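# Move shelf-bench graduated cylinder upright into cart's top tray

## Task

Take the graduated cylinder that sits on the bench with shelves and set it standing upright in the top tray of the cart, so that in the end its base sits directly on the tray floor and not on top of another cylinder's base; every other cylinder must also finish standing inside that tray. The task fails if any graduated cylinder tips over, touches the room's floor, drops more than a few centimetres or takes a hard knock (they are glass), if any bottle or jar is left toppled, or if the robot itself falls or ends up tilted.

## Robot and tools

Robot: TidyBot++, a four-caster mobile base (0.54 m long, 0.50 m wide, 0.38 m tall) carrying one seven-joint arm with a two-finger gripper. The shoulder sits 0.12 m ahead of the base centre, 0.68 m up. Cameras: base_camera (fixed on the base, 644x364) and wrist_camera (fisheye, 644x476, looks along the hand). Loose objects may occasionally get nudged by something external.

Frames: base frame has its origin on the floor below the base centre, x forward, y left, z up, metres. hand_pose is reported in this frame as x, y, z, qw, qx, qy, qz for the point between the finger pads; the hand's z axis runs out along the fingers and the fingers close along its y axis. The odometry frame equals the base frame at scene start; base_odometry counts wheel turns only (slip counts as travel), heading in rad, left positive, -3.142 to 3.142. base_tilt is in degrees, forward and right positive.

move: one action, with optional "cameras" and "blocking". The action may contain:
- base: object with any of translate_m (forward +, -2 to 2 m), strafe_m (left +, -2 to 2 m), rotate_rad (counter-clockwise seen from above +, -6.3 to 6.3). These are offsets relative to where the base last reported itself, measured along the base's axes at command start.
- joints: absolute targets by name. joint_1_rad (any angle; positive turns the arm clockwise from above, opposite to heading), joint_2_rad (-2.249 to 2.249, shoulder, 0 = upper arm vertical, + leans forward), joint_3_rad (any angle), joint_4_rad (-2.579 to 2.579, elbow, 0 straight, with joint_3 at 3.14 negative bends forward), joint_5_rad (any angle), joint_6_rad (-2.099 to 2.099, wrist), joint_7_rad (any angle; hand down, + counter-clockwise from above; 1.57 opens fingers left/right), gripper_pos (0 open to 1 closed; pad gap about 85 x (1 - gripper_pos) mm). Tolerances for done: ±0.039 for joints 1-4, ±0.095 for 5-7, ±0.03 gripper. Any-angle joints take the short way; send steps under half a turn to go farther.
- target: one list of seven numbers [x, y, z, qw, qx, qy, qz], an absolute hand pose in the base frame, metres. With target, joints may contain only gripper_pos.
- speeds: caps for this action only: translate_m and strafe_m 0.05 to 0.5 m/s, rotate_rad 0.1 to 1.57 rad/s. When translating and strafing together, give the speed under one key only.
blocking true (default) returns when everything is at rest; false returns in about 0.5 s while motion continues. A move with no action just reports state and images. Unknown keys make the call invalid; out-of-range values get it refused. No action exceeds 15 s; base moves time out at 14 s.

wait(seconds 0 to 10, cameras): lets time pass without new commands, then reports. stop(cameras): brakes all running motions; braked ones say "stopped" and may keep pressing. zoom_image(camera, region [x0, y0, x1, y1] pixels, max 504x504): closer look at the latest image of that camera. read_manual(section "licences"): licence text only. finished_scene(scene): ends the current scene, irreversibly; the goal must hold without the robot.

Results: "move" line says done or the worst status. base_status, joint_status, hand_status report done, moving, off_target, stopped, contact_stop, time_out, not_followed, torque_fault or limit_stop_at_motor_heat. hand_status done means within 10 mm and 2 degrees; most target moves finish off_target within about 3 cm. "joint command not followed"/"pose unreachable" mean a safety check held back the arm (self-collision; there is no check against hitting the base). hand_target is where the joints' targets would put the hand. motor_effort gives percent of max torque with the peak in brackets. on_its_own lists uncommanded behaviour. "pictures" names the image order. ARM HIT, MOTOR HOT and OVER-TEMPERATURE FAULT lines flag trouble. After a refused call or an uncommanded stop (contact_stop, time_out, torque fault), later move/wait/finished_scene calls in the same reply are skipped.

Tips: to fix hand position, add (desired - hand_pose) to the last target's x, y, z. To keep the hand still, resend hand_target, not hand_pose, especially when carrying something, since loads make the arm sag. While holding an object, never command a joint to the angle it currently reads. A straight-down hand reaches at most about 0.94 m high, only near the base. Targets that point the hand forward, low and close to the base often miss or drive the arm into the base. The arm does not avoid obstacles and keeps pushing when blocked. Closed fingertips protrude about 20 mm beyond the hand point. When a held object lands on a surface, hand_pose stops descending while commands keep going lower; watch effort and images.

Avoid: dropping or fast-swinging the glass cylinders, gripping hard on something still resting, pulling or twisting hard on the gripper, driving the base while the arm is caught high up (tip-over), reaching far out or swinging sideways stretched out, base collisions that cause torque faults (joints 1-4 limit 104.5 N m, 5-7 limit 51.3 N m), and holding loads or stretched poses long enough to overheat motors. The simulation keeps running while you think; shorter robot time is better.

Each tool is called after "Emit:" as name(argument=value, ...), one argument or row to a line, values as JSON.

## Session

I'll start by reading the robot's state and both cameras.

Emit:
move(
  cameras=["all"],
)

Scene clock: 0.00 s.
base_odometry: x=+0.000 y=+0.000 heading=+0.000
base_tilt: forward=-0.1 right=-1.0
base_status: not commanded
joint_positions: joint_1_rad=-0.039 joint_2_rad=-0.388 joint_3_rad=+3.141 joint_4_rad=-2.512 joint_5_rad=+0.008 joint_6_rad=-0.867 joint_7_rad=+1.595 gripper_pos=+0.000
joint_status: not commanded
motor_effort: joint_1_rad=-1 joint_2_rad=-1 joint_3_rad=+0 joint_4_rad=+14 joint_5_rad=+0 joint_6_rad=+0 joint_7_rad=+1
hand_pose: x=+0.2740 y=+0.0056 z=+0.5984 quat_wxyz=(+0.003, +0.997, +0.034, +0.075) (m; base frame)
hand_target: x=+0.2740 y=+0.0056 z=+0.5984 quat_wxyz=(+0.003, +0.997, +0.034, +0.075) (m; base frame)
hand_status: not commanded
pictures: base_camera, wrist_camera

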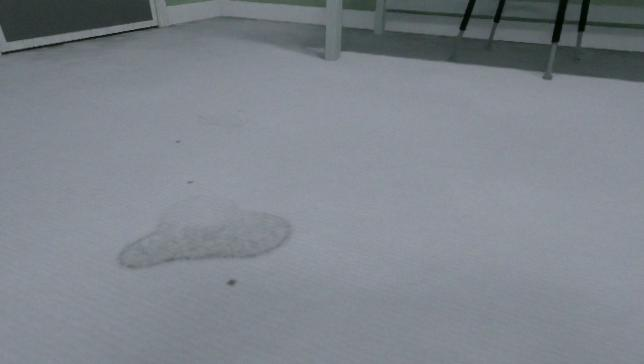

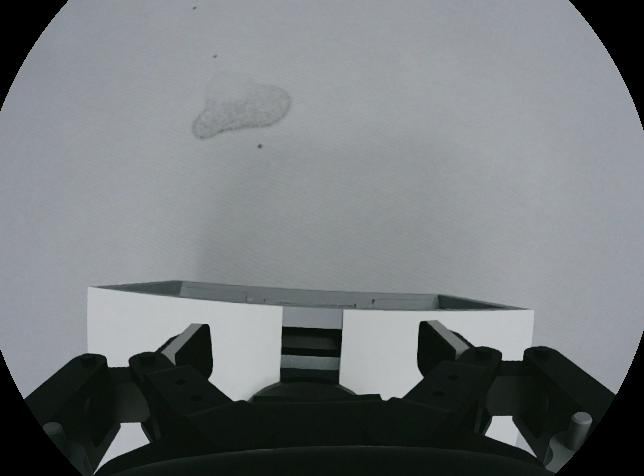

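Emit:
move(
  joints={"joint_6_rad": 0.40},
  cameras=["wrist_camera", "base_camera"],
)

Scene clock: 17.27 s.
move: done
base_odometry: x=+0.000 y=+0.000 heading=+0.000
base_tilt: forward=+0.0 right=-0.9
base_status: not commanded
joint_positions: joint_1_rad=-0.039 joint_2_rad=-0.388 joint_3_rad=+3.141 joint_4_rad=-2.509 joint_5_rad=+0.008 joint_6_rad=+0.339 joint_7_rad=+1.595 gripper_pos=+0.000
joint_status: all done
motor_effort: joint_1_rad=-1(2) joint_2_rad=-6(6) joint_3_rad=+0(1) joint_4_rad=+19(19) joint_5_rad=+0(1) joint_6_rad=+7(7) joint_7_rad=+1(1)
hand_pose: x=+0.5317 y=+0.0185 z=+0.8415 quat_wxyz=(-0.003, +0.777, +0.028, +0.629) (m; base frame)
hand_target: x=+0.5346 y=+0.0187 z=+0.8588 quat_wxyz=(-0.004, +0.759, +0.028, +0.651) (m; base frame)
hand_status: not commanded
pictures: base_camera, wrist_camera

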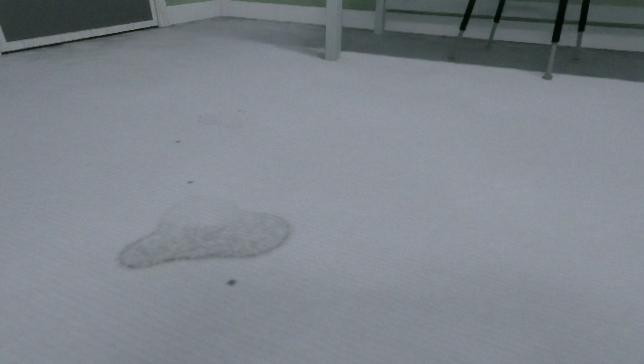

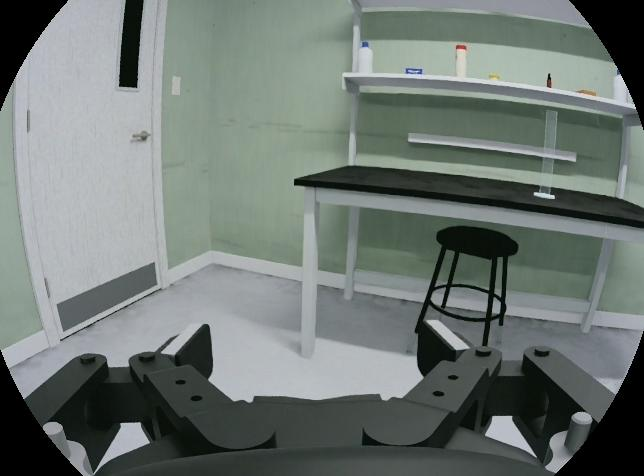

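Emit:
zoom_image(
  camera="wrist_camera",
  region=[290, 0, 644, 260],
)

Emit:
move(
  joints={"joint_1_rad": 1.45},
  cameras=["wrist_camera"],
)

Scaled by 1.424.

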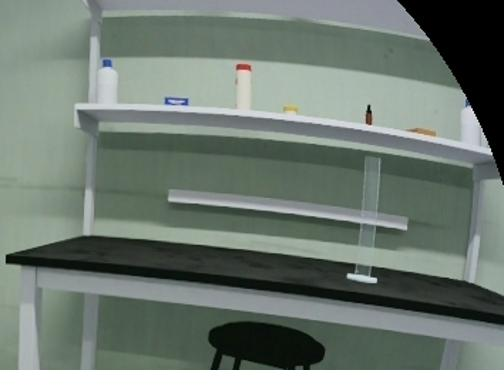

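Scene clock: 22.73 s.
move: done
base_odometry: x=+0.000 y=+0.000 heading=+0.000
base_tilt: forward=-0.1 right=-0.9
base_status: not commanded
joint_positions: joint_1_rad=+1.426 joint_2_rad=-0.388 joint_3_rad=+3.141 joint_4_rad=-2.509 joint_5_rad=+0.008 joint_6_rad=+0.339 joint_7_rad=+1.595 gripper_pos=+0.000
joint_status: all done
motor_effort: joint_1_rad=-1(3) joint_2_rad=-6(6) joint_3_rad=+0(1) joint_4_rad=+19(20) joint_5_rad=+0(1) joint_6_rad=+7(8) joint_7_rad=+0(1)
hand_pose: x=+0.1810 y=-0.4085 z=+0.8416 quat_wxyz=(+0.418, +0.597, -0.499, +0.470) (m; base frame)
hand_target: x=+0.1716 y=-0.4127 z=+0.8588 quat_wxyz=(+0.438, +0.577, -0.494, +0.481) (m; base frame)
hand_status: not commanded
pictures: wrist_camera

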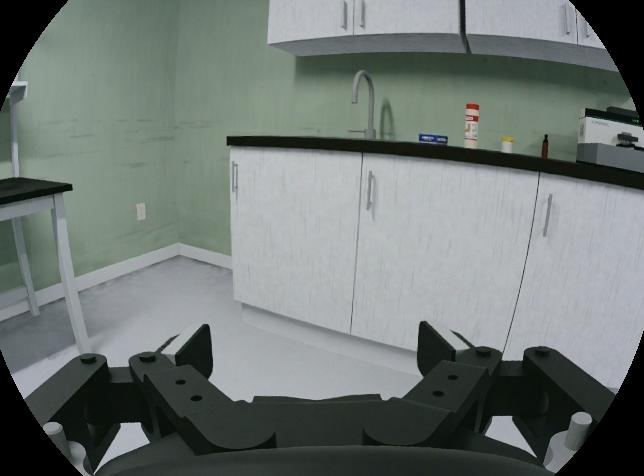

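Emit:
move(
  joints={"joint_1_rad": 2.95},
  cameras=["wrist_camera"],
)

Emit:
move(
  joints={"joint_1_rad": 4.45},
  cameras=["wrist_camera"],
)

Scene clock: 28.33 s.
move: done
base_odometry: x=+0.000 y=+0.000 heading=+0.000
base_tilt: forward=-0.1 right=-0.9
base_status: not commanded
joint_positions: joint_1_rad=+2.926 joint_2_rad=-0.388 joint_3_rad=+3.141 joint_4_rad=-2.509 joint_5_rad=+0.008 joint_6_rad=+0.340 joint_7_rad=+1.595 gripper_pos=+0.000
joint_status: all done
motor_effort: joint_1_rad=-1(3) joint_2_rad=-6(6) joint_3_rad=+0(1) joint_4_rad=+19(19) joint_5_rad=+0(1) joint_6_rad=+7(8) joint_7_rad=+0(1)
hand_pose: x=-0.2840 y=-0.0908 z=+0.8416 quat_wxyz=(+0.626, +0.097, -0.772, +0.059) (m; base frame)
hand_target: x=-0.2889 y=-0.0816 z=+0.8588 quat_wxyz=(+0.649, +0.086, -0.754, +0.053) (m; base frame)
hand_status: not commanded
pictures: wrist_camera

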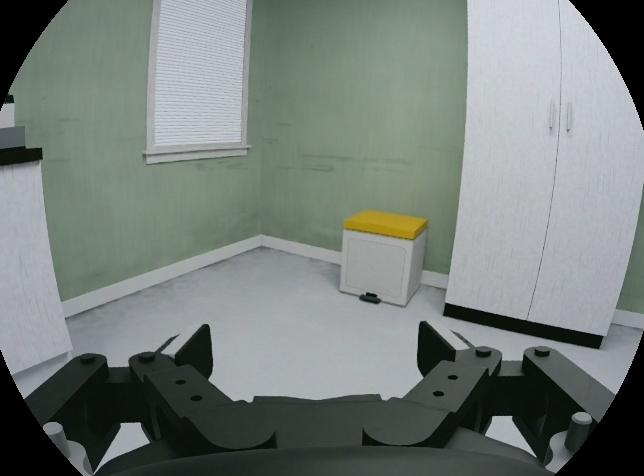

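Scene clock: 31.07 s.
move: done
base_odometry: x=+0.000 y=+0.000 heading=+0.000
base_tilt: forward=-0.1 right=-1.0
base_status: not commanded
joint_positions: joint_1_rad=+4.426 joint_2_rad=-0.388 joint_3_rad=+3.141 joint_4_rad=-2.509 joint_5_rad=+0.008 joint_6_rad=+0.340 joint_7_rad=+1.595 gripper_pos=+0.000
joint_status: all done
motor_effort: joint_1_rad=-1(3) joint_2_rad=-6(6) joint_3_rad=+0(1) joint_4_rad=+19(20) joint_5_rad=+0(1) joint_6_rad=+7(8) joint_7_rad=+0(1)
hand_pose: x=+0.0000 y=+0.3956 z=+0.8416 quat_wxyz=(+0.498, -0.455, -0.631, -0.384) (m; base frame)
hand_target: x=+0.0087 y=+0.4011 z=+0.8588 quat_wxyz=(+0.511, -0.452, -0.610, -0.403) (m; base frame)
hand_status: not commanded
pictures: wrist_camera

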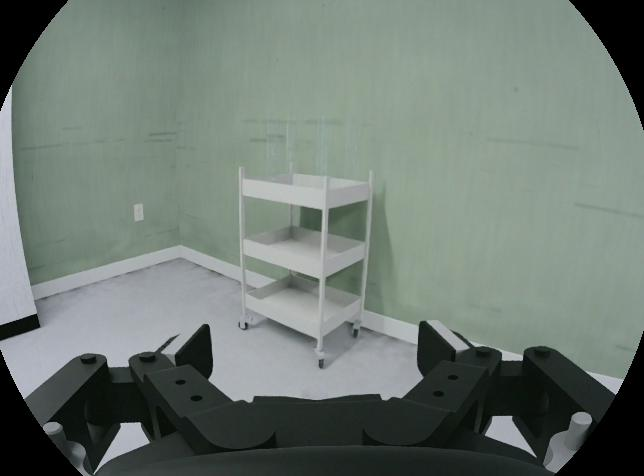

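Emit:
zoom_image(
  camera="wrist_camera",
  region=[200, 90, 420, 260],
)

Scaled by 2.291.

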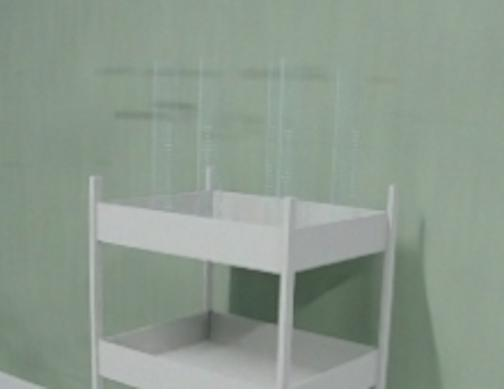

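Emit:
zoom_image(
  camera="wrist_camera",
  region=[230, 100, 390, 220],
)

Scaled by 3.150.

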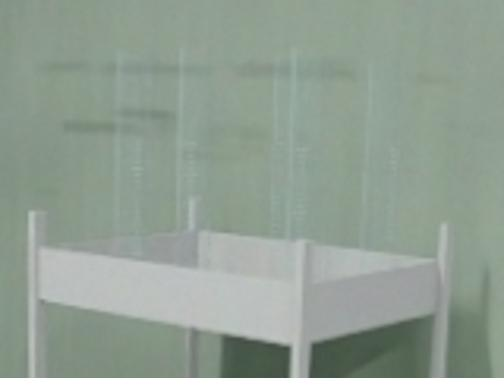

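Emit:
move(
  base={"translate_m": -0.26, "strafe_m": 0.90},
  joints={"joint_1_rad": 4.45, "joint_2_rad": 0.1, "joint_4_rad": -0.8, "joint_6_rad": -1.37},
  cameras=["wrist_camera"],
)

Scene clock: 221.37 s.
move: done
base_odometry: x=-0.260 y=+0.900 heading=+0.001
base_tilt: forward=-0.1 right=-1.0
base_status: done
joint_positions: joint_1_rad=+4.426 joint_2_rad=+0.090 joint_3_rad=+3.141 joint_4_rad=-0.814 joint_5_rad=+0.008 joint_6_rad=-1.310 joint_7_rad=+1.595 gripper_pos=+0.000
joint_status: all done
motor_effort: joint_1_rad=-1(3) joint_2_rad=-22(25) joint_3_rad=+0(1) joint_4_rad=+17(22) joint_5_rad=+0(1) joint_6_rad=+6(8) joint_7_rad=+0(1)
hand_pose: x=-0.0310 y=+0.5126 z=+1.1084 quat_wxyz=(+0.353, -0.528, -0.722, -0.275) (m; base frame)
hand_target: x=-0.0168 y=+0.5087 z=+1.0955 quat_wxyz=(+0.330, -0.544, -0.726, -0.264) (m; base frame)
hand_status: not commanded
pictures: wrist_camera

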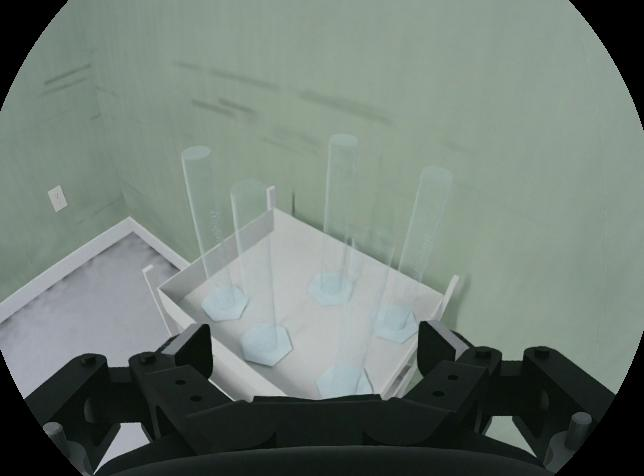

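Emit:
zoom_image(
  camera="wrist_camera",
  region=[130, 120, 480, 410],
)

Scaled by 1.440.

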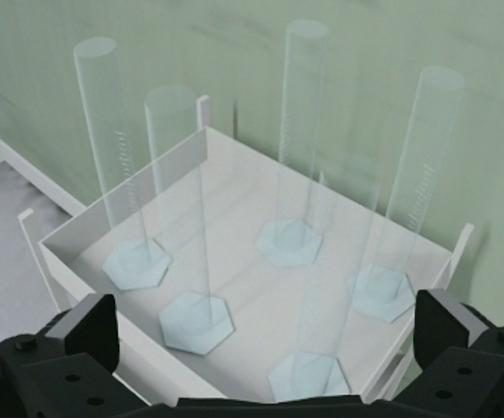

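Emit:
move(
  base={"translate_m": 1.05, "strafe_m": -1.53, "rotate_rad": -0.31},
  joints={"joint_1_rad": -0.05, "joint_2_rad": 0.19, "joint_4_rad": -1.78, "joint_6_rad": 0.48, "joint_7_rad": 1.54},
  cameras=["wrist_camera", "base_camera"],
)

Scene clock: 430.33 s.
move: done
base_odometry: x=+0.791 y=-0.629 heading=-0.310
base_tilt: forward=+0.0 right=-0.9
base_status: done
joint_positions: joint_1_rad=+6.218 joint_2_rad=+0.179 joint_3_rad=+3.137 joint_4_rad=-1.758 joint_5_rad=+0.008 joint_6_rad=+0.420 joint_7_rad=+1.583 gripper_pos=+0.000
joint_status: all done
motor_effort: joint_1_rad=-1(4) joint_2_rad=-29(32) joint_3_rad=+0(3) joint_4_rad=+20(23) joint_5_rad=+0(2) joint_6_rad=+7(8) joint_7_rad=+0(2)
hand_pose: x=+0.7964 y=+0.0493 z=+1.0003 quat_wxyz=(+0.020, -0.687, -0.031, -0.726) (m; base frame)
hand_target: x=+0.7974 y=+0.0367 z=+0.9979 quat_wxyz=(+0.029, -0.678, -0.010, -0.735) (m; base frame)
hand_status: not commanded
pictures: base_camera, wrist_camera

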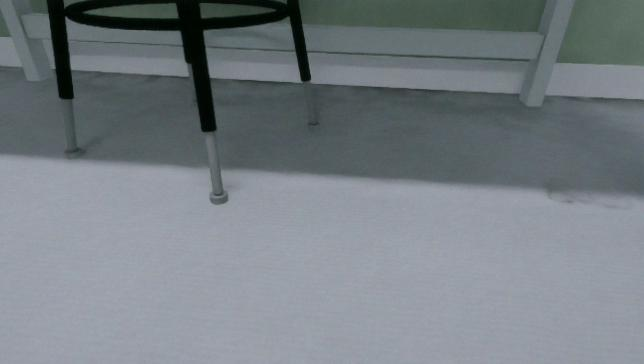

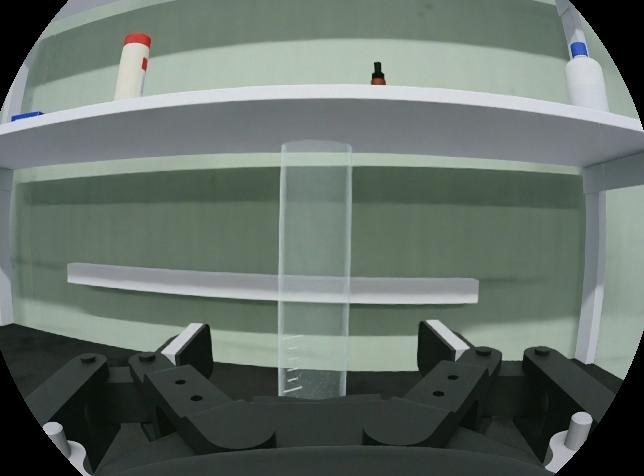

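Emit:
zoom_image(
  camera="wrist_camera",
  region=[170, 60, 470, 260],
)

Emit:
zoom_image(
  camera="wrist_camera",
  region=[170, 240, 470, 440],
)

Scaled by 1.680.

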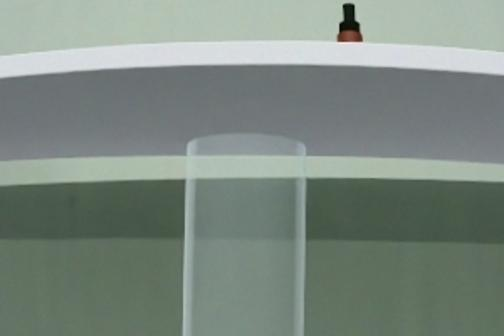

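Scaled by 1.680.

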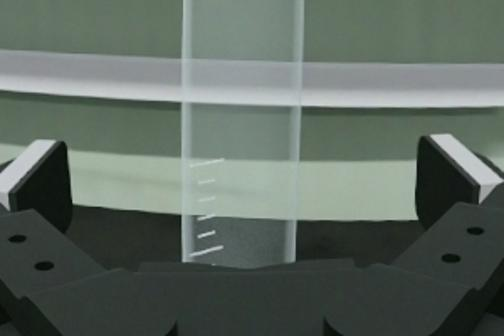

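Emit:
move(
  base={"translate_m": 0.07, "strafe_m": 0.003},
  speeds={"translate_m": 0.1},
  cameras=["wrist_camera"],
)

Scene clock: 516.47 s.
move: done
base_odometry: x=+0.858 y=-0.648 heading=-0.310
base_tilt: forward=+0.0 right=-0.9
base_status: done
joint_positions: joint_1_rad=+6.218 joint_2_rad=+0.183 joint_3_rad=+3.137 joint_4_rad=-1.759 joint_5_rad=+0.008 joint_6_rad=+0.421 joint_7_rad=+1.583 gripper_pos=+0.000
joint_status: not commanded
motor_effort: joint_1_rad=-1(2) joint_2_rad=-29(31) joint_3_rad=+0(2) joint_4_rad=+20(21) joint_5_rad=+0(1) joint_6_rad=+7(8) joint_7_rad=+0(1)
hand_pose: x=+0.7975 y=+0.0494 z=+0.9970 quat_wxyz=(+0.020, -0.689, -0.031, -0.724) (m; base frame)
hand_target: x=+0.7974 y=+0.0367 z=+0.9979 quat_wxyz=(+0.029, -0.678, -0.010, -0.735) (m; base frame)
hand_status: not commanded
pictures: wrist_camera

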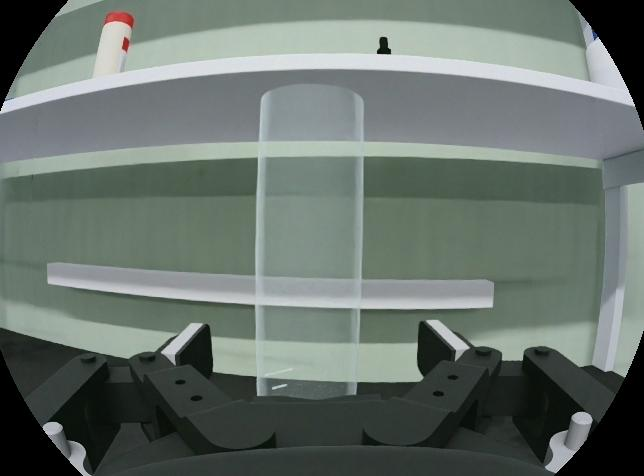

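Emit:
zoom_image(
  camera="wrist_camera",
  region=[170, 240, 470, 440],
)

Emit:
zoom_image(
  camera="wrist_camera",
  region=[210, 60, 410, 180],
)

Scaled by 1.680.

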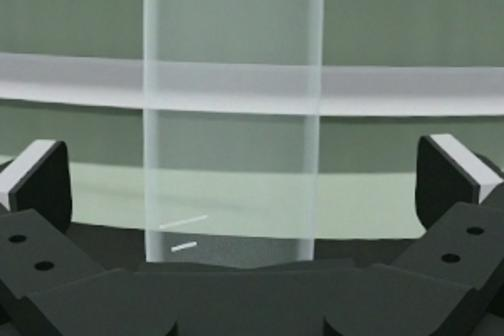

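Scaled by 2.520.

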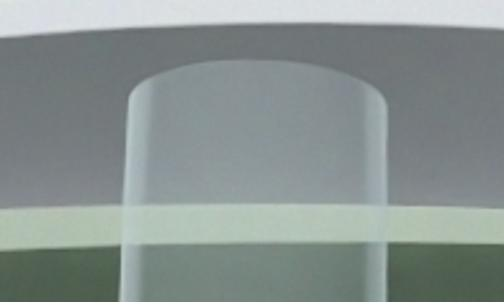

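Emit:
move(
  base={"translate_m": 0.006, "strafe_m": 0.004},
  speeds={"translate_m": 0.05},
  cameras=["wrist_camera"],
)

Scene clock: 587.60 s.
move: done
base_odometry: x=+0.865 y=-0.646 heading=-0.310
base_tilt: forward=+0.0 right=-0.9
base_status: done
joint_positions: joint_1_rad=+6.219 joint_2_rad=+0.185 joint_3_rad=+3.137 joint_4_rad=-1.759 joint_5_rad=+0.008 joint_6_rad=+0.421 joint_7_rad=+1.583 gripper_pos=+0.000
joint_status: not commanded
motor_effort: joint_1_rad=-1(3) joint_2_rad=-29(32) joint_3_rad=+0(2) joint_4_rad=+20(21) joint_5_rad=+0(1) joint_6_rad=+7(8) joint_7_rad=+1(1)
hand_pose: x=+0.7981 y=+0.0490 z=+0.9956 quat_wxyz=(+0.019, -0.689, -0.031, -0.723) (m; base frame)
hand_target: x=+0.7974 y=+0.0367 z=+0.9979 quat_wxyz=(+0.029, -0.678, -0.010, -0.735) (m; base frame)
hand_status: not commanded
pictures: wrist_camera

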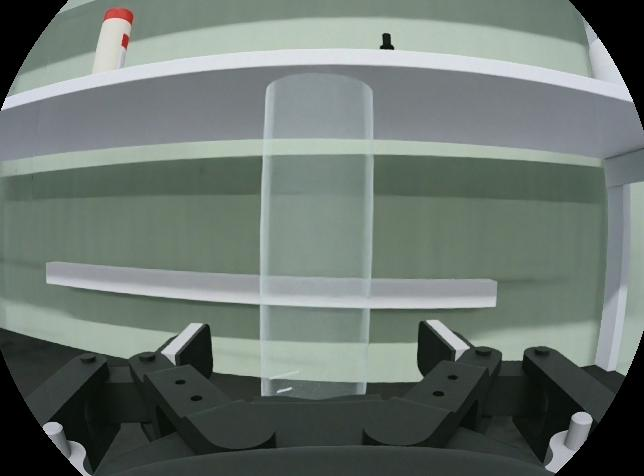

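Emit:
move(
  joints={"gripper_pos": 0.58},
  cameras=["wrist_camera"],
)

Scene clock: 591.37 s.
move: done
base_odometry: x=+0.865 y=-0.646 heading=-0.310
base_tilt: forward=-0.1 right=-1.1
base_status: not commanded
joint_positions: joint_1_rad=+6.219 joint_2_rad=+0.185 joint_3_rad=+3.137 joint_4_rad=-1.759 joint_5_rad=+0.008 joint_6_rad=+0.421 joint_7_rad=+1.582 gripper_pos=+0.557
joint_status: all done
motor_effort: joint_1_rad=-2(2) joint_2_rad=-29(30) joint_3_rad=-1(1) joint_4_rad=+21(21) joint_5_rad=+0(0) joint_6_rad=+7(8) joint_7_rad=+0(1)
hand_pose: x=+0.7981 y=+0.0489 z=+0.9957 quat_wxyz=(+0.020, -0.689, -0.031, -0.724) (m; base frame)
hand_target: x=+0.7974 y=+0.0367 z=+0.9979 quat_wxyz=(+0.029, -0.678, -0.010, -0.735) (m; base frame)
hand_status: not commanded
pictures: wrist_camera

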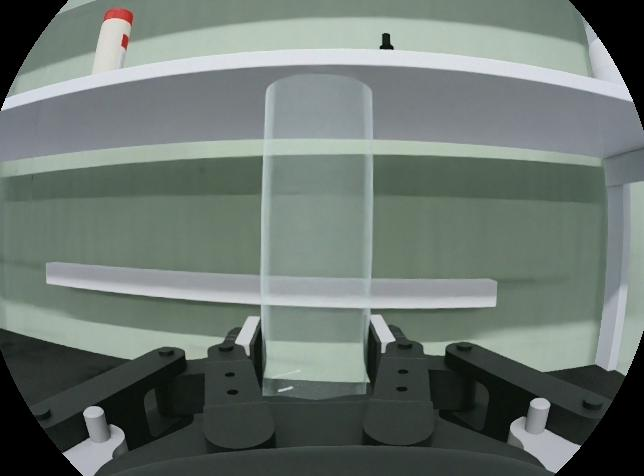

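Emit:
move(
  joints={"gripper_pos": 0.66},
  cameras=["wrist_camera"],
)

Emit:
zoom_image(
  camera="wrist_camera",
  region=[210, 290, 430, 440],
)

Scene clock: 594.90 s.
move: off_target
base_odometry: x=+0.865 y=-0.646 heading=-0.310
base_tilt: forward=+0.0 right=-1.0
base_status: not commanded
joint_positions: joint_1_rad=+6.219 joint_2_rad=+0.185 joint_3_rad=+3.137 joint_4_rad=-1.759 joint_5_rad=+0.008 joint_6_rad=+0.421 joint_7_rad=+1.582 gripper_pos=+0.559
joint_status: gripper_pos off_target (ended at +0.559, target +0.660)
motor_effort: joint_1_rad=+0(2) joint_2_rad=-29(29) joint_3_rad=+0(1) joint_4_rad=+20(21) joint_5_rad=+0(0) joint_6_rad=+7(8) joint_7_rad=+1(1)
hand_pose: x=+0.7981 y=+0.0489 z=+0.9957 quat_wxyz=(+0.020, -0.689, -0.031, -0.724) (m; base frame)
hand_target: x=+0.7974 y=+0.0367 z=+0.9979 quat_wxyz=(+0.029, -0.678, -0.010, -0.735) (m; base frame)
hand_status: not commanded
pictures: wrist_camera

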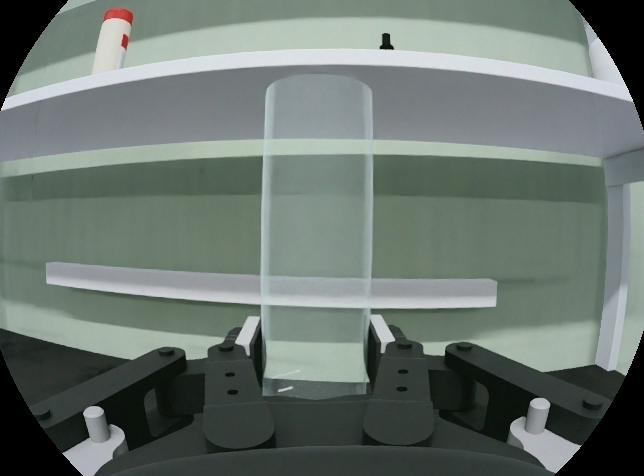

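Scaled by 2.291.

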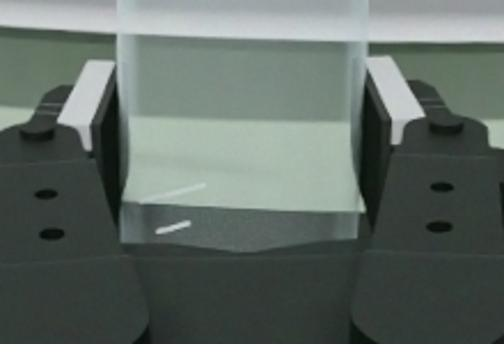

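Emit:
move(
  joints={"joint_2_rad": 0.155, "joint_4_rad": -1.67, "joint_6_rad": 0.275},
  cameras=["wrist_camera"],
)

Scene clock: 614.20 s.
move: done
base_odometry: x=+0.865 y=-0.646 heading=-0.310
base_tilt: forward=+0.0 right=-1.0
base_status: not commanded
joint_positions: joint_1_rad=+6.219 joint_2_rad=+0.184 joint_3_rad=+3.137 joint_4_rad=-1.692 joint_5_rad=+0.008 joint_6_rad=+0.309 joint_7_rad=+1.582 gripper_pos=+0.559
joint_status: all done
motor_effort: joint_1_rad=-1(1) joint_2_rad=-32(32) joint_3_rad=+0(1) joint_4_rad=+23(23) joint_5_rad=+0(1) joint_6_rad=+9(10) joint_7_rad=+0(1)
hand_pose: x=+0.8054 y=+0.0492 z=+1.0017 quat_wxyz=(+0.019, -0.705, -0.031, -0.708) (m; base frame)
hand_target: x=+0.7985 y=+0.0363 z=+1.0249 quat_wxyz=(+0.027, -0.700, -0.010, -0.714) (m; base frame)
hand_status: not commanded
pictures: wrist_camera

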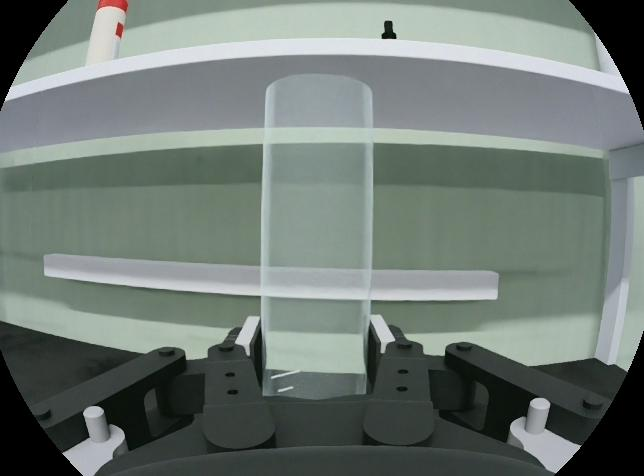

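Emit:
move(
  joints={"joint_2_rad": 0.115, "joint_4_rad": -1.60, "joint_6_rad": 0.214, "gripper_pos": 0.75},
  cameras=["wrist_camera"],
)

Scene clock: 642.33 s.
move: off_target
base_odometry: x=+0.865 y=-0.646 heading=-0.310
base_tilt: forward=-0.1 right=-0.9
base_status: not commanded
joint_positions: joint_1_rad=+6.219 joint_2_rad=+0.136 joint_3_rad=+3.137 joint_4_rad=-1.619 joint_5_rad=+0.008 joint_6_rad=+0.254 joint_7_rad=+1.582 gripper_pos=+0.559
joint_status: gripper_pos off_target (ended at +0.559, target +0.750); the others done
motor_effort: joint_1_rad=-1(2) joint_2_rad=-31(35) joint_3_rad=+0(1) joint_4_rad=+23(25) joint_5_rad=+0(1) joint_6_rad=+9(11) joint_7_rad=+0(1)
hand_pose: x=+0.7940 y=+0.0483 z=+1.0623 quat_wxyz=(+0.019, -0.682, -0.030, -0.731) (m; base frame)
hand_target: x=+0.7880 y=+0.0356 z=+1.0763 quat_wxyz=(+0.027, -0.682, -0.010, -0.731) (m; base frame)
hand_status: not commanded
pictures: wrist_camera

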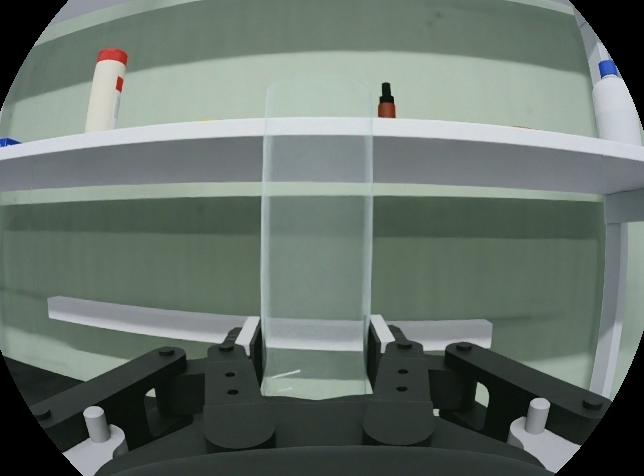

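Emit:
move(
  base={"translate_m": -1.2},
  joints={"joint_6_rad": 0.19},
  speeds={"translate_m": 0.35},
  cameras=["wrist_camera"],
)

Scene clock: 882.83 s.
move: done
base_odometry: x=-0.277 y=-0.280 heading=-0.310
base_tilt: forward=+0.0 right=-1.0
base_status: done
joint_positions: joint_1_rad=+6.220 joint_2_rad=+0.131 joint_3_rad=+3.137 joint_4_rad=-1.619 joint_5_rad=+0.008 joint_6_rad=+0.228 joint_7_rad=+1.582 gripper_pos=+0.559
joint_status: all done
motor_effort: joint_1_rad=-1(3) joint_2_rad=-30(34) joint_3_rad=-1(2) joint_4_rad=+24(25) joint_5_rad=+0(1) joint_6_rad=+9(10) joint_7_rad=+1(1)
hand_pose: x=+0.7926 y=+0.0475 z=+1.0580 quat_wxyz=(+0.019, -0.689, -0.030, -0.724) (m; base frame)
hand_target: x=+0.7884 y=+0.0355 z=+1.0688 quat_wxyz=(+0.027, -0.691, -0.010, -0.723) (m; base frame)
hand_status: not commanded
pictures: wrist_camera

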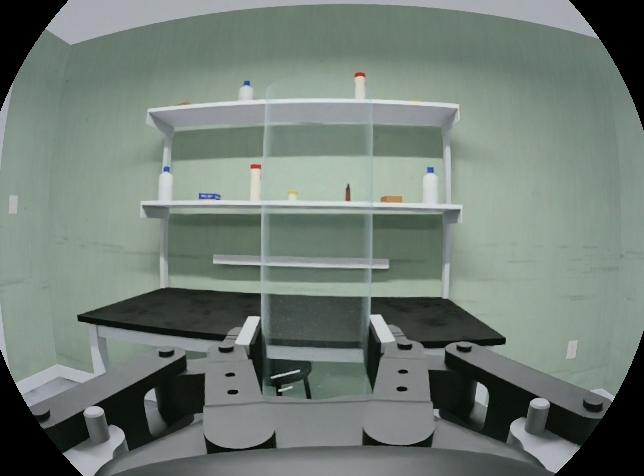

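Emit:
move(
  cameras=["all"],
)

Scene clock: 905.37 s.
base_odometry: x=-0.277 y=-0.280 heading=-0.310
base_tilt: forward=+0.0 right=-0.9
base_status: done
joint_positions: joint_1_rad=+6.220 joint_2_rad=+0.131 joint_3_rad=+3.137 joint_4_rad=-1.619 joint_5_rad=+0.008 joint_6_rad=+0.228 joint_7_rad=+1.582 gripper_pos=+0.559
joint_status: all done
motor_effort: joint_1_rad=-1(3) joint_2_rad=-30(34) joint_3_rad=-1(2) joint_4_rad=+24(25) joint_5_rad=+0(1) joint_6_rad=+9(10) joint_7_rad=+1(1)
hand_pose: x=+0.7926 y=+0.0475 z=+1.0580 quat_wxyz=(+0.019, -0.689, -0.030, -0.724) (m; base frame)
hand_target: x=+0.7884 y=+0.0355 z=+1.0688 quat_wxyz=(+0.027, -0.691, -0.010, -0.723) (m; base frame)
hand_status: not commanded
pictures: base_camera, wrist_camera

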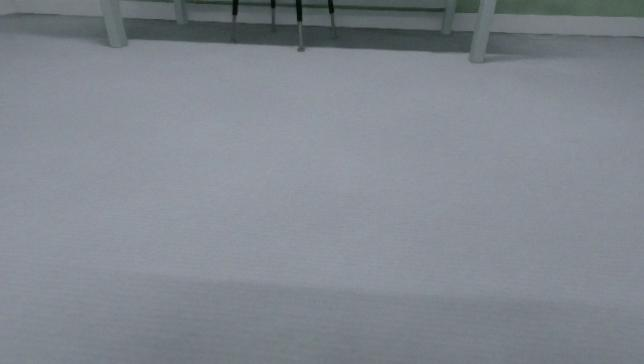

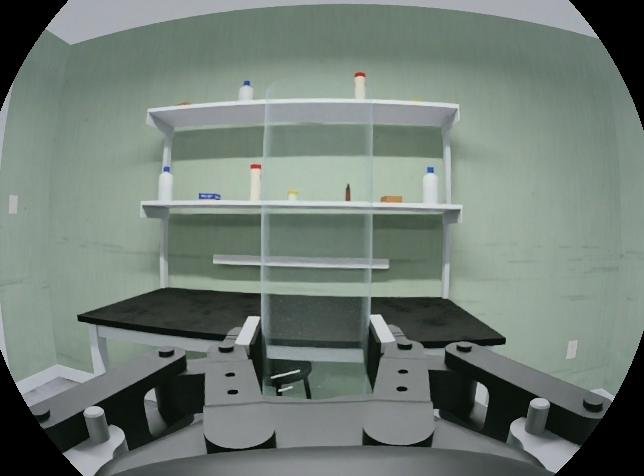

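Emit:
move(
  base={"translate_m": -1.4235, "strafe_m": 0.864, "rotate_rad": 1.532},
  joints={"joint_1_rad": 0.2},
  speeds={"translate_m": 0.25, "rotate_rad": 0.3},
  blocking=false,
  cameras=[],
)

Emit:
move(
  joints={"joint_1_rad": 0.45},
  blocking=false,
  cameras=[],
)

Emit:
move(
  joints={"joint_1_rad": 0.7},
  blocking=false,
  cameras=[],
)

Emit:
move(
  joints={"joint_1_rad": 0.95},
  blocking=false,
  cameras=[],
)

Emit:
move(
  joints={"joint_1_rad": 1.2},
  blocking=false,
  cameras=[],
)

Emit:
move(
  joints={"joint_1_rad": 1.45},
  blocking=false,
  cameras=[],
)

Emit:
move(
  joints={"joint_1_rad": 1.7},
  blocking=false,
  cameras=[],
)

Emit:
move(
  joints={"joint_1_rad": 1.92},
  blocking=true,
  cameras=["all"],
)

Scene clock: 966.03 s.
move: moving
base_odometry: x=-0.330 y=-0.219 heading=-0.185
base_tilt: forward=-0.1 right=-1.0
base_status: translate_m moving; strafe_m moving; rotate_rad moving
joint_positions: joint_1_rad=+6.327 joint_2_rad=+0.132 joint_3_rad=+3.139 joint_4_rad=-1.619 joint_5_rad=+0.008 joint_6_rad=+0.227 joint_7_rad=+1.581 gripper_pos=+0.559
joint_status: joint_1_rad moving
motor_effort: joint_1_rad=+1(5) joint_2_rad=-30(34) joint_3_rad=+2(5) joint_4_rad=+24(24) joint_5_rad=-1(1) joint_6_rad=+9(10) joint_7_rad=+1(1)
hand_pose: x=+0.7942 y=-0.0263 z=+1.0574 quat_wxyz=(-0.021, -0.690, +0.008, -0.723) (m; base frame)
hand_target: x=+0.7872 y=-0.0538 z=+1.0688 quat_wxyz=(-0.021, -0.690, +0.036, -0.723) (m; base frame)
hand_status: not commanded
pictures: none
No camera images: "cameras" was empty.

Scene clock: 966.53 s.
move: moving
base_odometry: x=-0.412 y=-0.125 heading=-0.036
base_tilt: forward=-0.1 right=-1.0
base_status: translate_m moving; strafe_m moving; rotate_rad moving
joint_positions: joint_1_rad=+6.633 joint_2_rad=+0.132 joint_3_rad=+3.143 joint_4_rad=-1.619 joint_5_rad=+0.008 joint_6_rad=+0.227 joint_7_rad=+1.581 gripper_pos=+0.559
joint_status: joint_1_rad moving
motor_effort: joint_1_rad=-4(5) joint_2_rad=-31(31) joint_3_rad=-3(3) joint_4_rad=+23(24) joint_5_rad=+0(1) joint_6_rad=+9(10) joint_7_rad=+0(1)
hand_pose: x=+0.7541 y=-0.2308 z=+1.0574 quat_wxyz=(-0.132, -0.681, +0.114, -0.711) (m; base frame)
hand_target: x=+0.7445 y=-0.2411 z=+1.0688 quat_wxyz=(-0.124, -0.678, +0.135, -0.712) (m; base frame)
hand_status: not commanded
pictures: none
No camera images: "cameras" was empty.

Scene clock: 967.03 s.
move: moving
base_odometry: x=-0.494 y=-0.031 heading=+0.114
base_tilt: forward=-0.1 right=-0.9
base_status: translate_m moving; strafe_m moving; rotate_rad moving
joint_positions: joint_1_rad=+6.887 joint_2_rad=+0.132 joint_3_rad=+3.141 joint_4_rad=-1.619 joint_5_rad=+0.008 joint_6_rad=+0.227 joint_7_rad=+1.581 gripper_pos=+0.559
joint_status: joint_1_rad moving
motor_effort: joint_1_rad=-4(4) joint_2_rad=-30(31) joint_3_rad=-2(2) joint_4_rad=+23(24) joint_5_rad=+0(0) joint_6_rad=+9(10) joint_7_rad=+1(1)
hand_pose: x=+0.6765 y=-0.3818 z=+1.0574 quat_wxyz=(-0.221, -0.661, +0.198, -0.689) (m; base frame)
hand_target: x=+0.6609 y=-0.3946 z=+1.0688 quat_wxyz=(-0.216, -0.654, +0.222, -0.690) (m; base frame)
hand_status: not commanded
pictures: none
No camera images: "cameras" was empty.

Scene clock: 967.53 s.
move: moving
base_odometry: x=-0.576 y=+0.064 heading=+0.264
base_tilt: forward=+0.0 right=-1.0
base_status: translate_m moving; strafe_m moving; rotate_rad moving
joint_positions: joint_1_rad=+7.140 joint_2_rad=+0.132 joint_3_rad=+3.141 joint_4_rad=-1.619 joint_5_rad=+0.008 joint_6_rad=+0.227 joint_7_rad=+1.581 gripper_pos=+0.559
joint_status: joint_1_rad moving
motor_effort: joint_1_rad=-3(3) joint_2_rad=-30(31) joint_3_rad=-2(2) joint_4_rad=+24(24) joint_5_rad=+0(0) joint_6_rad=+9(10) joint_7_rad=+1(1)
hand_pose: x=+0.5628 y=-0.5095 z=+1.0574 quat_wxyz=(-0.306, -0.631, +0.280, -0.656) (m; base frame)
hand_target: x=+0.5451 y=-0.5175 z=+1.0688 quat_wxyz=(-0.301, -0.621, +0.302, -0.657) (m; base frame)
hand_status: not commanded
pictures: none
No camera images: "cameras" was empty.

Scene clock: 968.03 s.
move: moving
base_odometry: x=-0.658 y=+0.158 heading=+0.414
base_tilt: forward=-0.1 right=-1.0
base_status: translate_m moving; strafe_m moving; rotate_rad moving
joint_positions: joint_1_rad=+7.391 joint_2_rad=+0.132 joint_3_rad=+3.141 joint_4_rad=-1.619 joint_5_rad=+0.008 joint_6_rad=+0.227 joint_7_rad=+1.581 gripper_pos=+0.559
joint_status: joint_1_rad moving
motor_effort: joint_1_rad=-4(4) joint_2_rad=-30(31) joint_3_rad=-2(2) joint_4_rad=+23(24) joint_5_rad=+0(1) joint_6_rad=+9(10) joint_7_rad=+0(1)
hand_pose: x=+0.4228 y=-0.6035 z=+1.0574 quat_wxyz=(-0.386, -0.591, +0.357, -0.612) (m; base frame)
hand_target: x=+0.4035 y=-0.6070 z=+1.0688 quat_wxyz=(-0.381, -0.578, +0.378, -0.614) (m; base frame)
hand_status: not commanded
pictures: none
No camera images: "cameras" was empty.

Scene clock: 968.53 s.
move: moving
base_odometry: x=-0.740 y=+0.252 heading=+0.564
base_tilt: forward=+0.0 right=-0.9
base_status: translate_m moving; strafe_m moving; rotate_rad moving
joint_positions: joint_1_rad=+7.641 joint_2_rad=+0.132 joint_3_rad=+3.141 joint_4_rad=-1.619 joint_5_rad=+0.008 joint_6_rad=+0.227 joint_7_rad=+1.581 gripper_pos=+0.559
joint_status: joint_1_rad moving
motor_effort: joint_1_rad=-3(3) joint_2_rad=-31(31) joint_3_rad=-2(2) joint_4_rad=+24(24) joint_5_rad=+0(0) joint_6_rad=+9(10) joint_7_rad=+0(1)
hand_pose: x=+0.2639 y=-0.6600 z=+1.0574 quat_wxyz=(-0.459, -0.542, +0.428, -0.560) (m; base frame)
hand_target: x=+0.2444 y=-0.6585 z=+1.0688 quat_wxyz=(-0.455, -0.527, +0.447, -0.562) (m; base frame)
hand_status: not commanded
pictures: none
No camera images: "cameras" was empty.

Scene clock: 969.03 s.
move: moving
base_odometry: x=-0.822 y=+0.347 heading=+0.714
base_tilt: forward=-0.1 right=-1.0
base_status: translate_m moving; strafe_m moving; rotate_rad moving
joint_positions: joint_1_rad=+7.891 joint_2_rad=+0.132 joint_3_rad=+3.141 joint_4_rad=-1.619 joint_5_rad=+0.008 joint_6_rad=+0.227 joint_7_rad=+1.581 gripper_pos=+0.559
joint_status: joint_1_rad moving
motor_effort: joint_1_rad=-3(4) joint_2_rad=-30(31) joint_3_rad=-2(2) joint_4_rad=+23(24) joint_5_rad=+0(0) joint_6_rad=+9(10) joint_7_rad=+0(1)
hand_pose: x=+0.0961 y=-0.6753 z=+1.0574 quat_wxyz=(-0.525, -0.484, +0.492, -0.498) (m; base frame)
hand_target: x=+0.0776 y=-0.6691 z=+1.0688 quat_wxyz=(-0.521, -0.467, +0.509, -0.501) (m; base frame)
hand_status: not commanded
pictures: none
No camera images: "cameras" was empty.

Scene clock: 972.97 s.
move: done
base_odometry: x=-1.369 y=+0.977 heading=+1.223
base_tilt: forward=+0.0 right=-1.0
base_status: done
joint_positions: joint_1_rad=+8.189 joint_2_rad=+0.127 joint_3_rad=+3.141 joint_4_rad=-1.618 joint_5_rad=+0.008 joint_6_rad=+0.227 joint_7_rad=+1.581 gripper_pos=+0.559
joint_status: all done
motor_effort: joint_1_rad=-1(5) joint_2_rad=-30(32) joint_3_rad=-1(2) joint_4_rad=+24(24) joint_5_rad=+0(1) joint_6_rad=+9(10) joint_7_rad=+0(1)
hand_pose: x=-0.1004 y=-0.6372 z=+1.0606 quat_wxyz=(-0.594, -0.405, +0.557, -0.416) (m; base frame)
hand_target: x=-0.1084 y=-0.6306 z=+1.0688 quat_wxyz=(-0.587, -0.390, +0.570, -0.422) (m; base frame)
hand_status: not commanded
pictures: base_camera, wrist_camera

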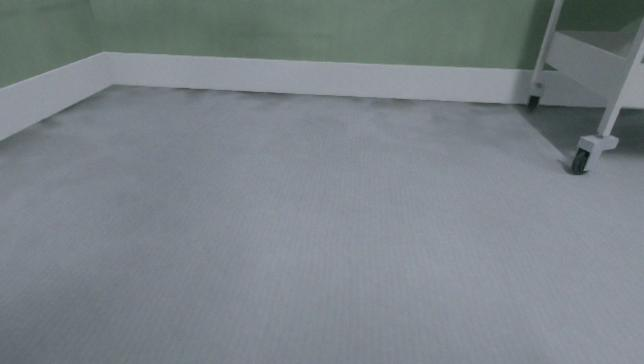

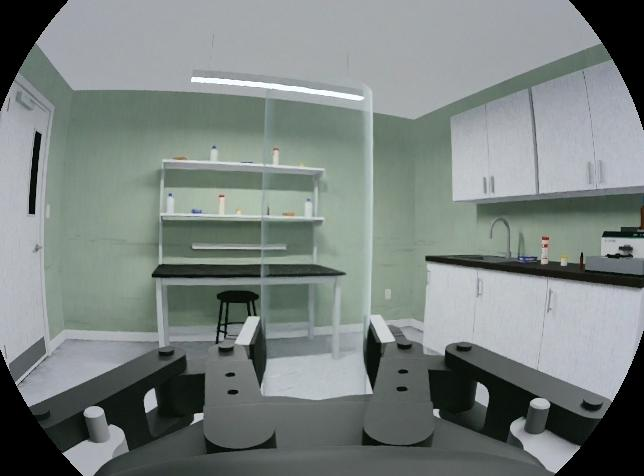

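Emit:
zoom_image(
  camera="base_camera",
  region=[0, 0, 330, 186],
)

Emit:
zoom_image(
  camera="base_camera",
  region=[384, 0, 644, 190],
)

Scaled by 1.527.

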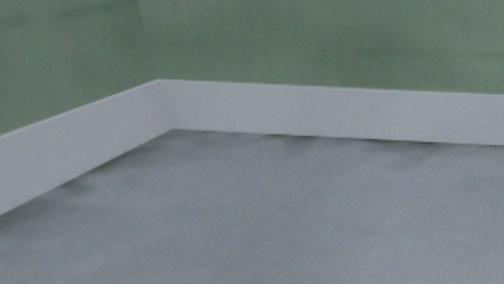

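Scaled by 1.938.

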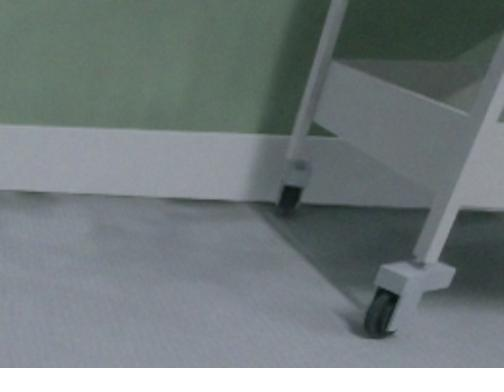

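Emit:
move(
  base={"translate_m": 0.65},
  speeds={"translate_m": 0.3},
  cameras=["base_camera"],
)

Scene clock: 1092.20 s.
move: done
base_odometry: x=-1.148 y=+1.588 heading=+1.223
base_tilt: forward=+0.0 right=-0.9
base_status: done
joint_positions: joint_1_rad=+8.192 joint_2_rad=+0.127 joint_3_rad=+3.140 joint_4_rad=-1.618 joint_5_rad=+0.008 joint_6_rad=+0.227 joint_7_rad=+1.581 gripper_pos=+0.559
joint_status: not commanded
motor_effort: joint_1_rad=-1(3) joint_2_rad=-30(32) joint_3_rad=+0(3) joint_4_rad=+23(24) joint_5_rad=+0(1) joint_6_rad=+9(10) joint_7_rad=+0(1)
hand_pose: x=-0.1020 y=-0.6366 z=+1.0606 quat_wxyz=(-0.595, -0.404, +0.558, -0.415) (m; base frame)
hand_target: x=-0.1084 y=-0.6306 z=+1.0688 quat_wxyz=(-0.587, -0.390, +0.570, -0.422) (m; base frame)
hand_status: not commanded
pictures: base_camera

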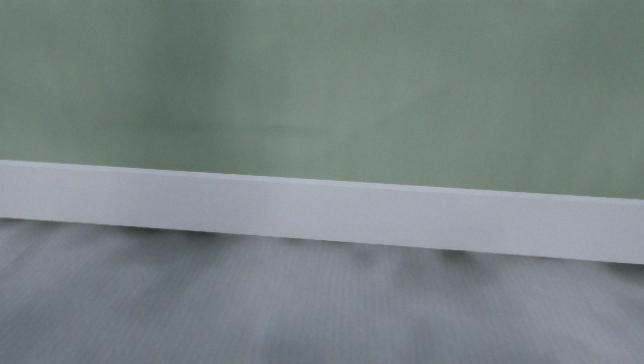

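Emit:
move(
  base={"translate_m": 0.12, "strafe_m": 0.297},
  speeds={"translate_m": 0.2},
  cameras=[],
)

Emit:
move(
  joints={"joint_1_rad": 1.72},
  cameras=["base_camera", "wrist_camera"],
)

Scene clock: 1102.83 s.
move: done
base_odometry: x=-1.386 y=+1.803 heading=+1.223
base_tilt: forward=+0.0 right=-0.9
base_status: done
joint_positions: joint_1_rad=+8.192 joint_2_rad=+0.125 joint_3_rad=+3.140 joint_4_rad=-1.618 joint_5_rad=+0.008 joint_6_rad=+0.227 joint_7_rad=+1.581 gripper_pos=+0.559
joint_status: not commanded
motor_effort: joint_1_rad=-1(2) joint_2_rad=-30(37) joint_3_rad=+0(1) joint_4_rad=+24(25) joint_5_rad=+0(1) joint_6_rad=+9(10) joint_7_rad=+0(1)
hand_pose: x=-0.1017 y=-0.6360 z=+1.0621 quat_wxyz=(-0.596, -0.403, +0.557, -0.415) (m; base frame)
hand_target: x=-0.1084 y=-0.6306 z=+1.0688 quat_wxyz=(-0.587, -0.390, +0.570, -0.422) (m; base frame)
hand_status: not commanded
pictures: none
No camera images: "cameras" was empty.

Scene clock: 1104.00 s.
move: done
base_odometry: x=-1.386 y=+1.803 heading=+1.223
base_tilt: forward=+0.0 right=-0.8
base_status: not commanded
joint_positions: joint_1_rad=+8.014 joint_2_rad=+0.125 joint_3_rad=+3.138 joint_4_rad=-1.618 joint_5_rad=+0.008 joint_6_rad=+0.227 joint_7_rad=+1.581 gripper_pos=+0.559
joint_status: all done
motor_effort: joint_1_rad=-1(4) joint_2_rad=-30(31) joint_3_rad=+0(3) joint_4_rad=+24(24) joint_5_rad=+0(1) joint_6_rad=+9(10) joint_7_rad=+0(1)
hand_pose: x=+0.0153 y=-0.6651 z=+1.0621 quat_wxyz=(-0.556, -0.452, +0.519, -0.467) (m; base frame)
hand_target: x=+0.0214 y=-0.6632 z=+1.0688 quat_wxyz=(-0.542, -0.445, +0.528, -0.479) (m; base frame)
hand_status: not commanded
pictures: base_camera, wrist_camera

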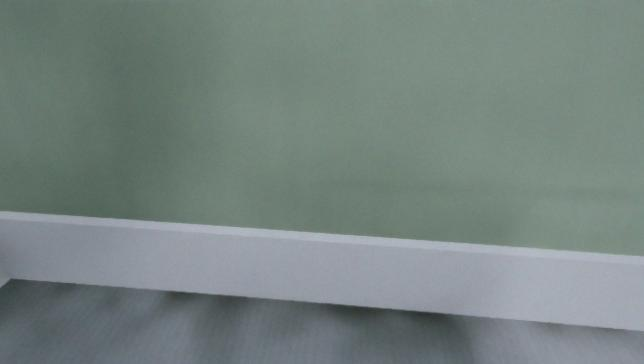

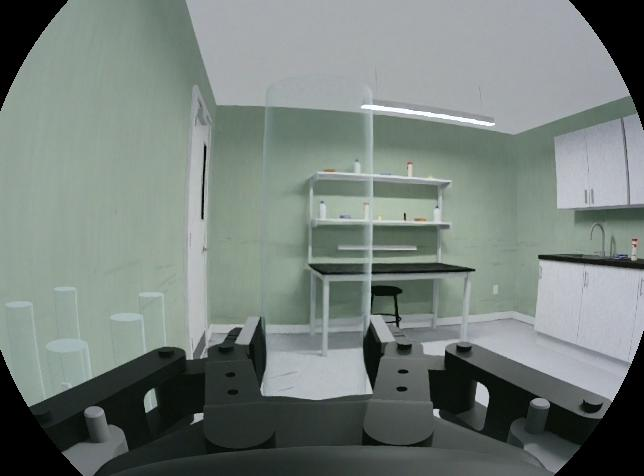

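Emit:
move(
  joints={"joint_1_rad": 1.52},
  cameras=["wrist_camera"],
)

Scene clock: 1115.80 s.
move: done
base_odometry: x=-1.386 y=+1.803 heading=+1.223
base_tilt: forward=+0.0 right=-0.9
base_status: not commanded
joint_positions: joint_1_rad=+7.815 joint_2_rad=+0.125 joint_3_rad=+3.137 joint_4_rad=-1.618 joint_5_rad=+0.008 joint_6_rad=+0.227 joint_7_rad=+1.581 gripper_pos=+0.559
joint_status: all done
motor_effort: joint_1_rad=-1(4) joint_2_rad=-30(31) joint_3_rad=+1(2) joint_4_rad=+24(24) joint_5_rad=+0(1) joint_6_rad=+9(10) joint_7_rad=+0(1)
hand_pose: x=+0.1496 y=-0.6724 z=+1.0621 quat_wxyz=(-0.506, -0.501, +0.471, -0.520) (m; base frame)
hand_target: x=+0.1551 y=-0.6694 z=+1.0688 quat_wxyz=(-0.492, -0.496, +0.481, -0.530) (m; base frame)
hand_status: not commanded
pictures: wrist_camera

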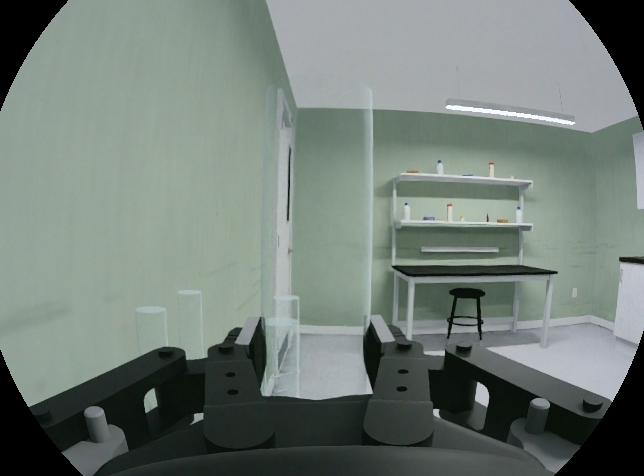

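Emit:
zoom_image(
  camera="wrist_camera",
  region=[60, 230, 400, 476],
)

Scaled by 1.482.

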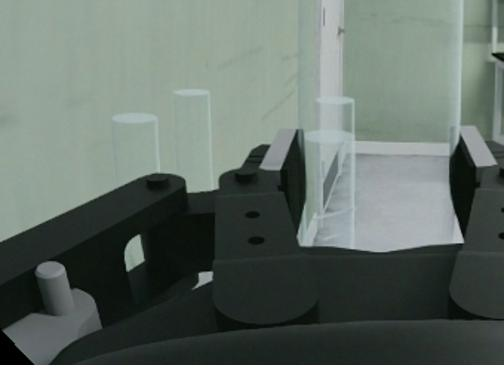

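Emit:
move(
  joints={"joint_1_rad": 1.39},
  cameras=["wrist_camera"],
)

Emit:
zoom_image(
  camera="wrist_camera",
  region=[160, 230, 500, 476],
)

Scene clock: 1148.27 s.
move: done
base_odometry: x=-1.386 y=+1.803 heading=+1.223
base_tilt: forward=-0.1 right=-1.0
base_status: not commanded
joint_positions: joint_1_rad=+7.684 joint_2_rad=+0.125 joint_3_rad=+3.137 joint_4_rad=-1.618 joint_5_rad=+0.008 joint_6_rad=+0.227 joint_7_rad=+1.581 gripper_pos=+0.559
joint_status: all done
motor_effort: joint_1_rad=-1(3) joint_2_rad=-31(31) joint_3_rad=+0(2) joint_4_rad=+24(24) joint_5_rad=+0(1) joint_6_rad=+10(10) joint_7_rad=+0(1)
hand_pose: x=+0.2377 y=-0.6626 z=+1.0621 quat_wxyz=(-0.471, -0.531, +0.437, -0.552) (m; base frame)
hand_target: x=+0.2415 y=-0.6590 z=+1.0688 quat_wxyz=(-0.456, -0.526, +0.448, -0.561) (m; base frame)
hand_status: not commanded
pictures: wrist_camera

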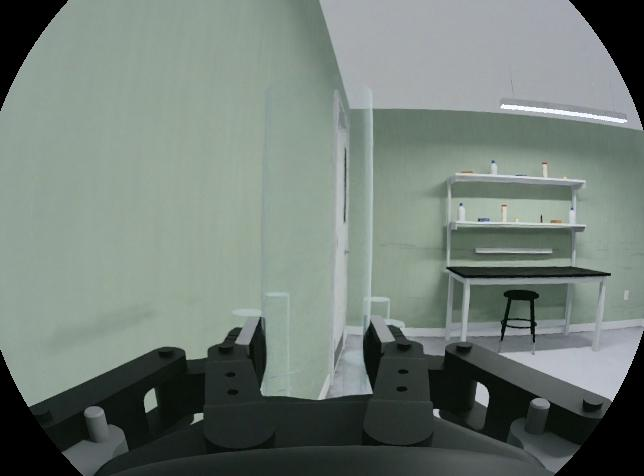

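Scaled by 1.482.

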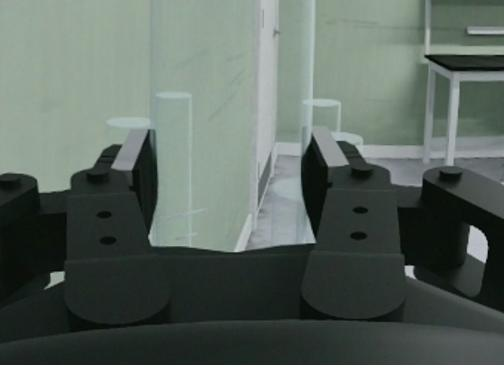

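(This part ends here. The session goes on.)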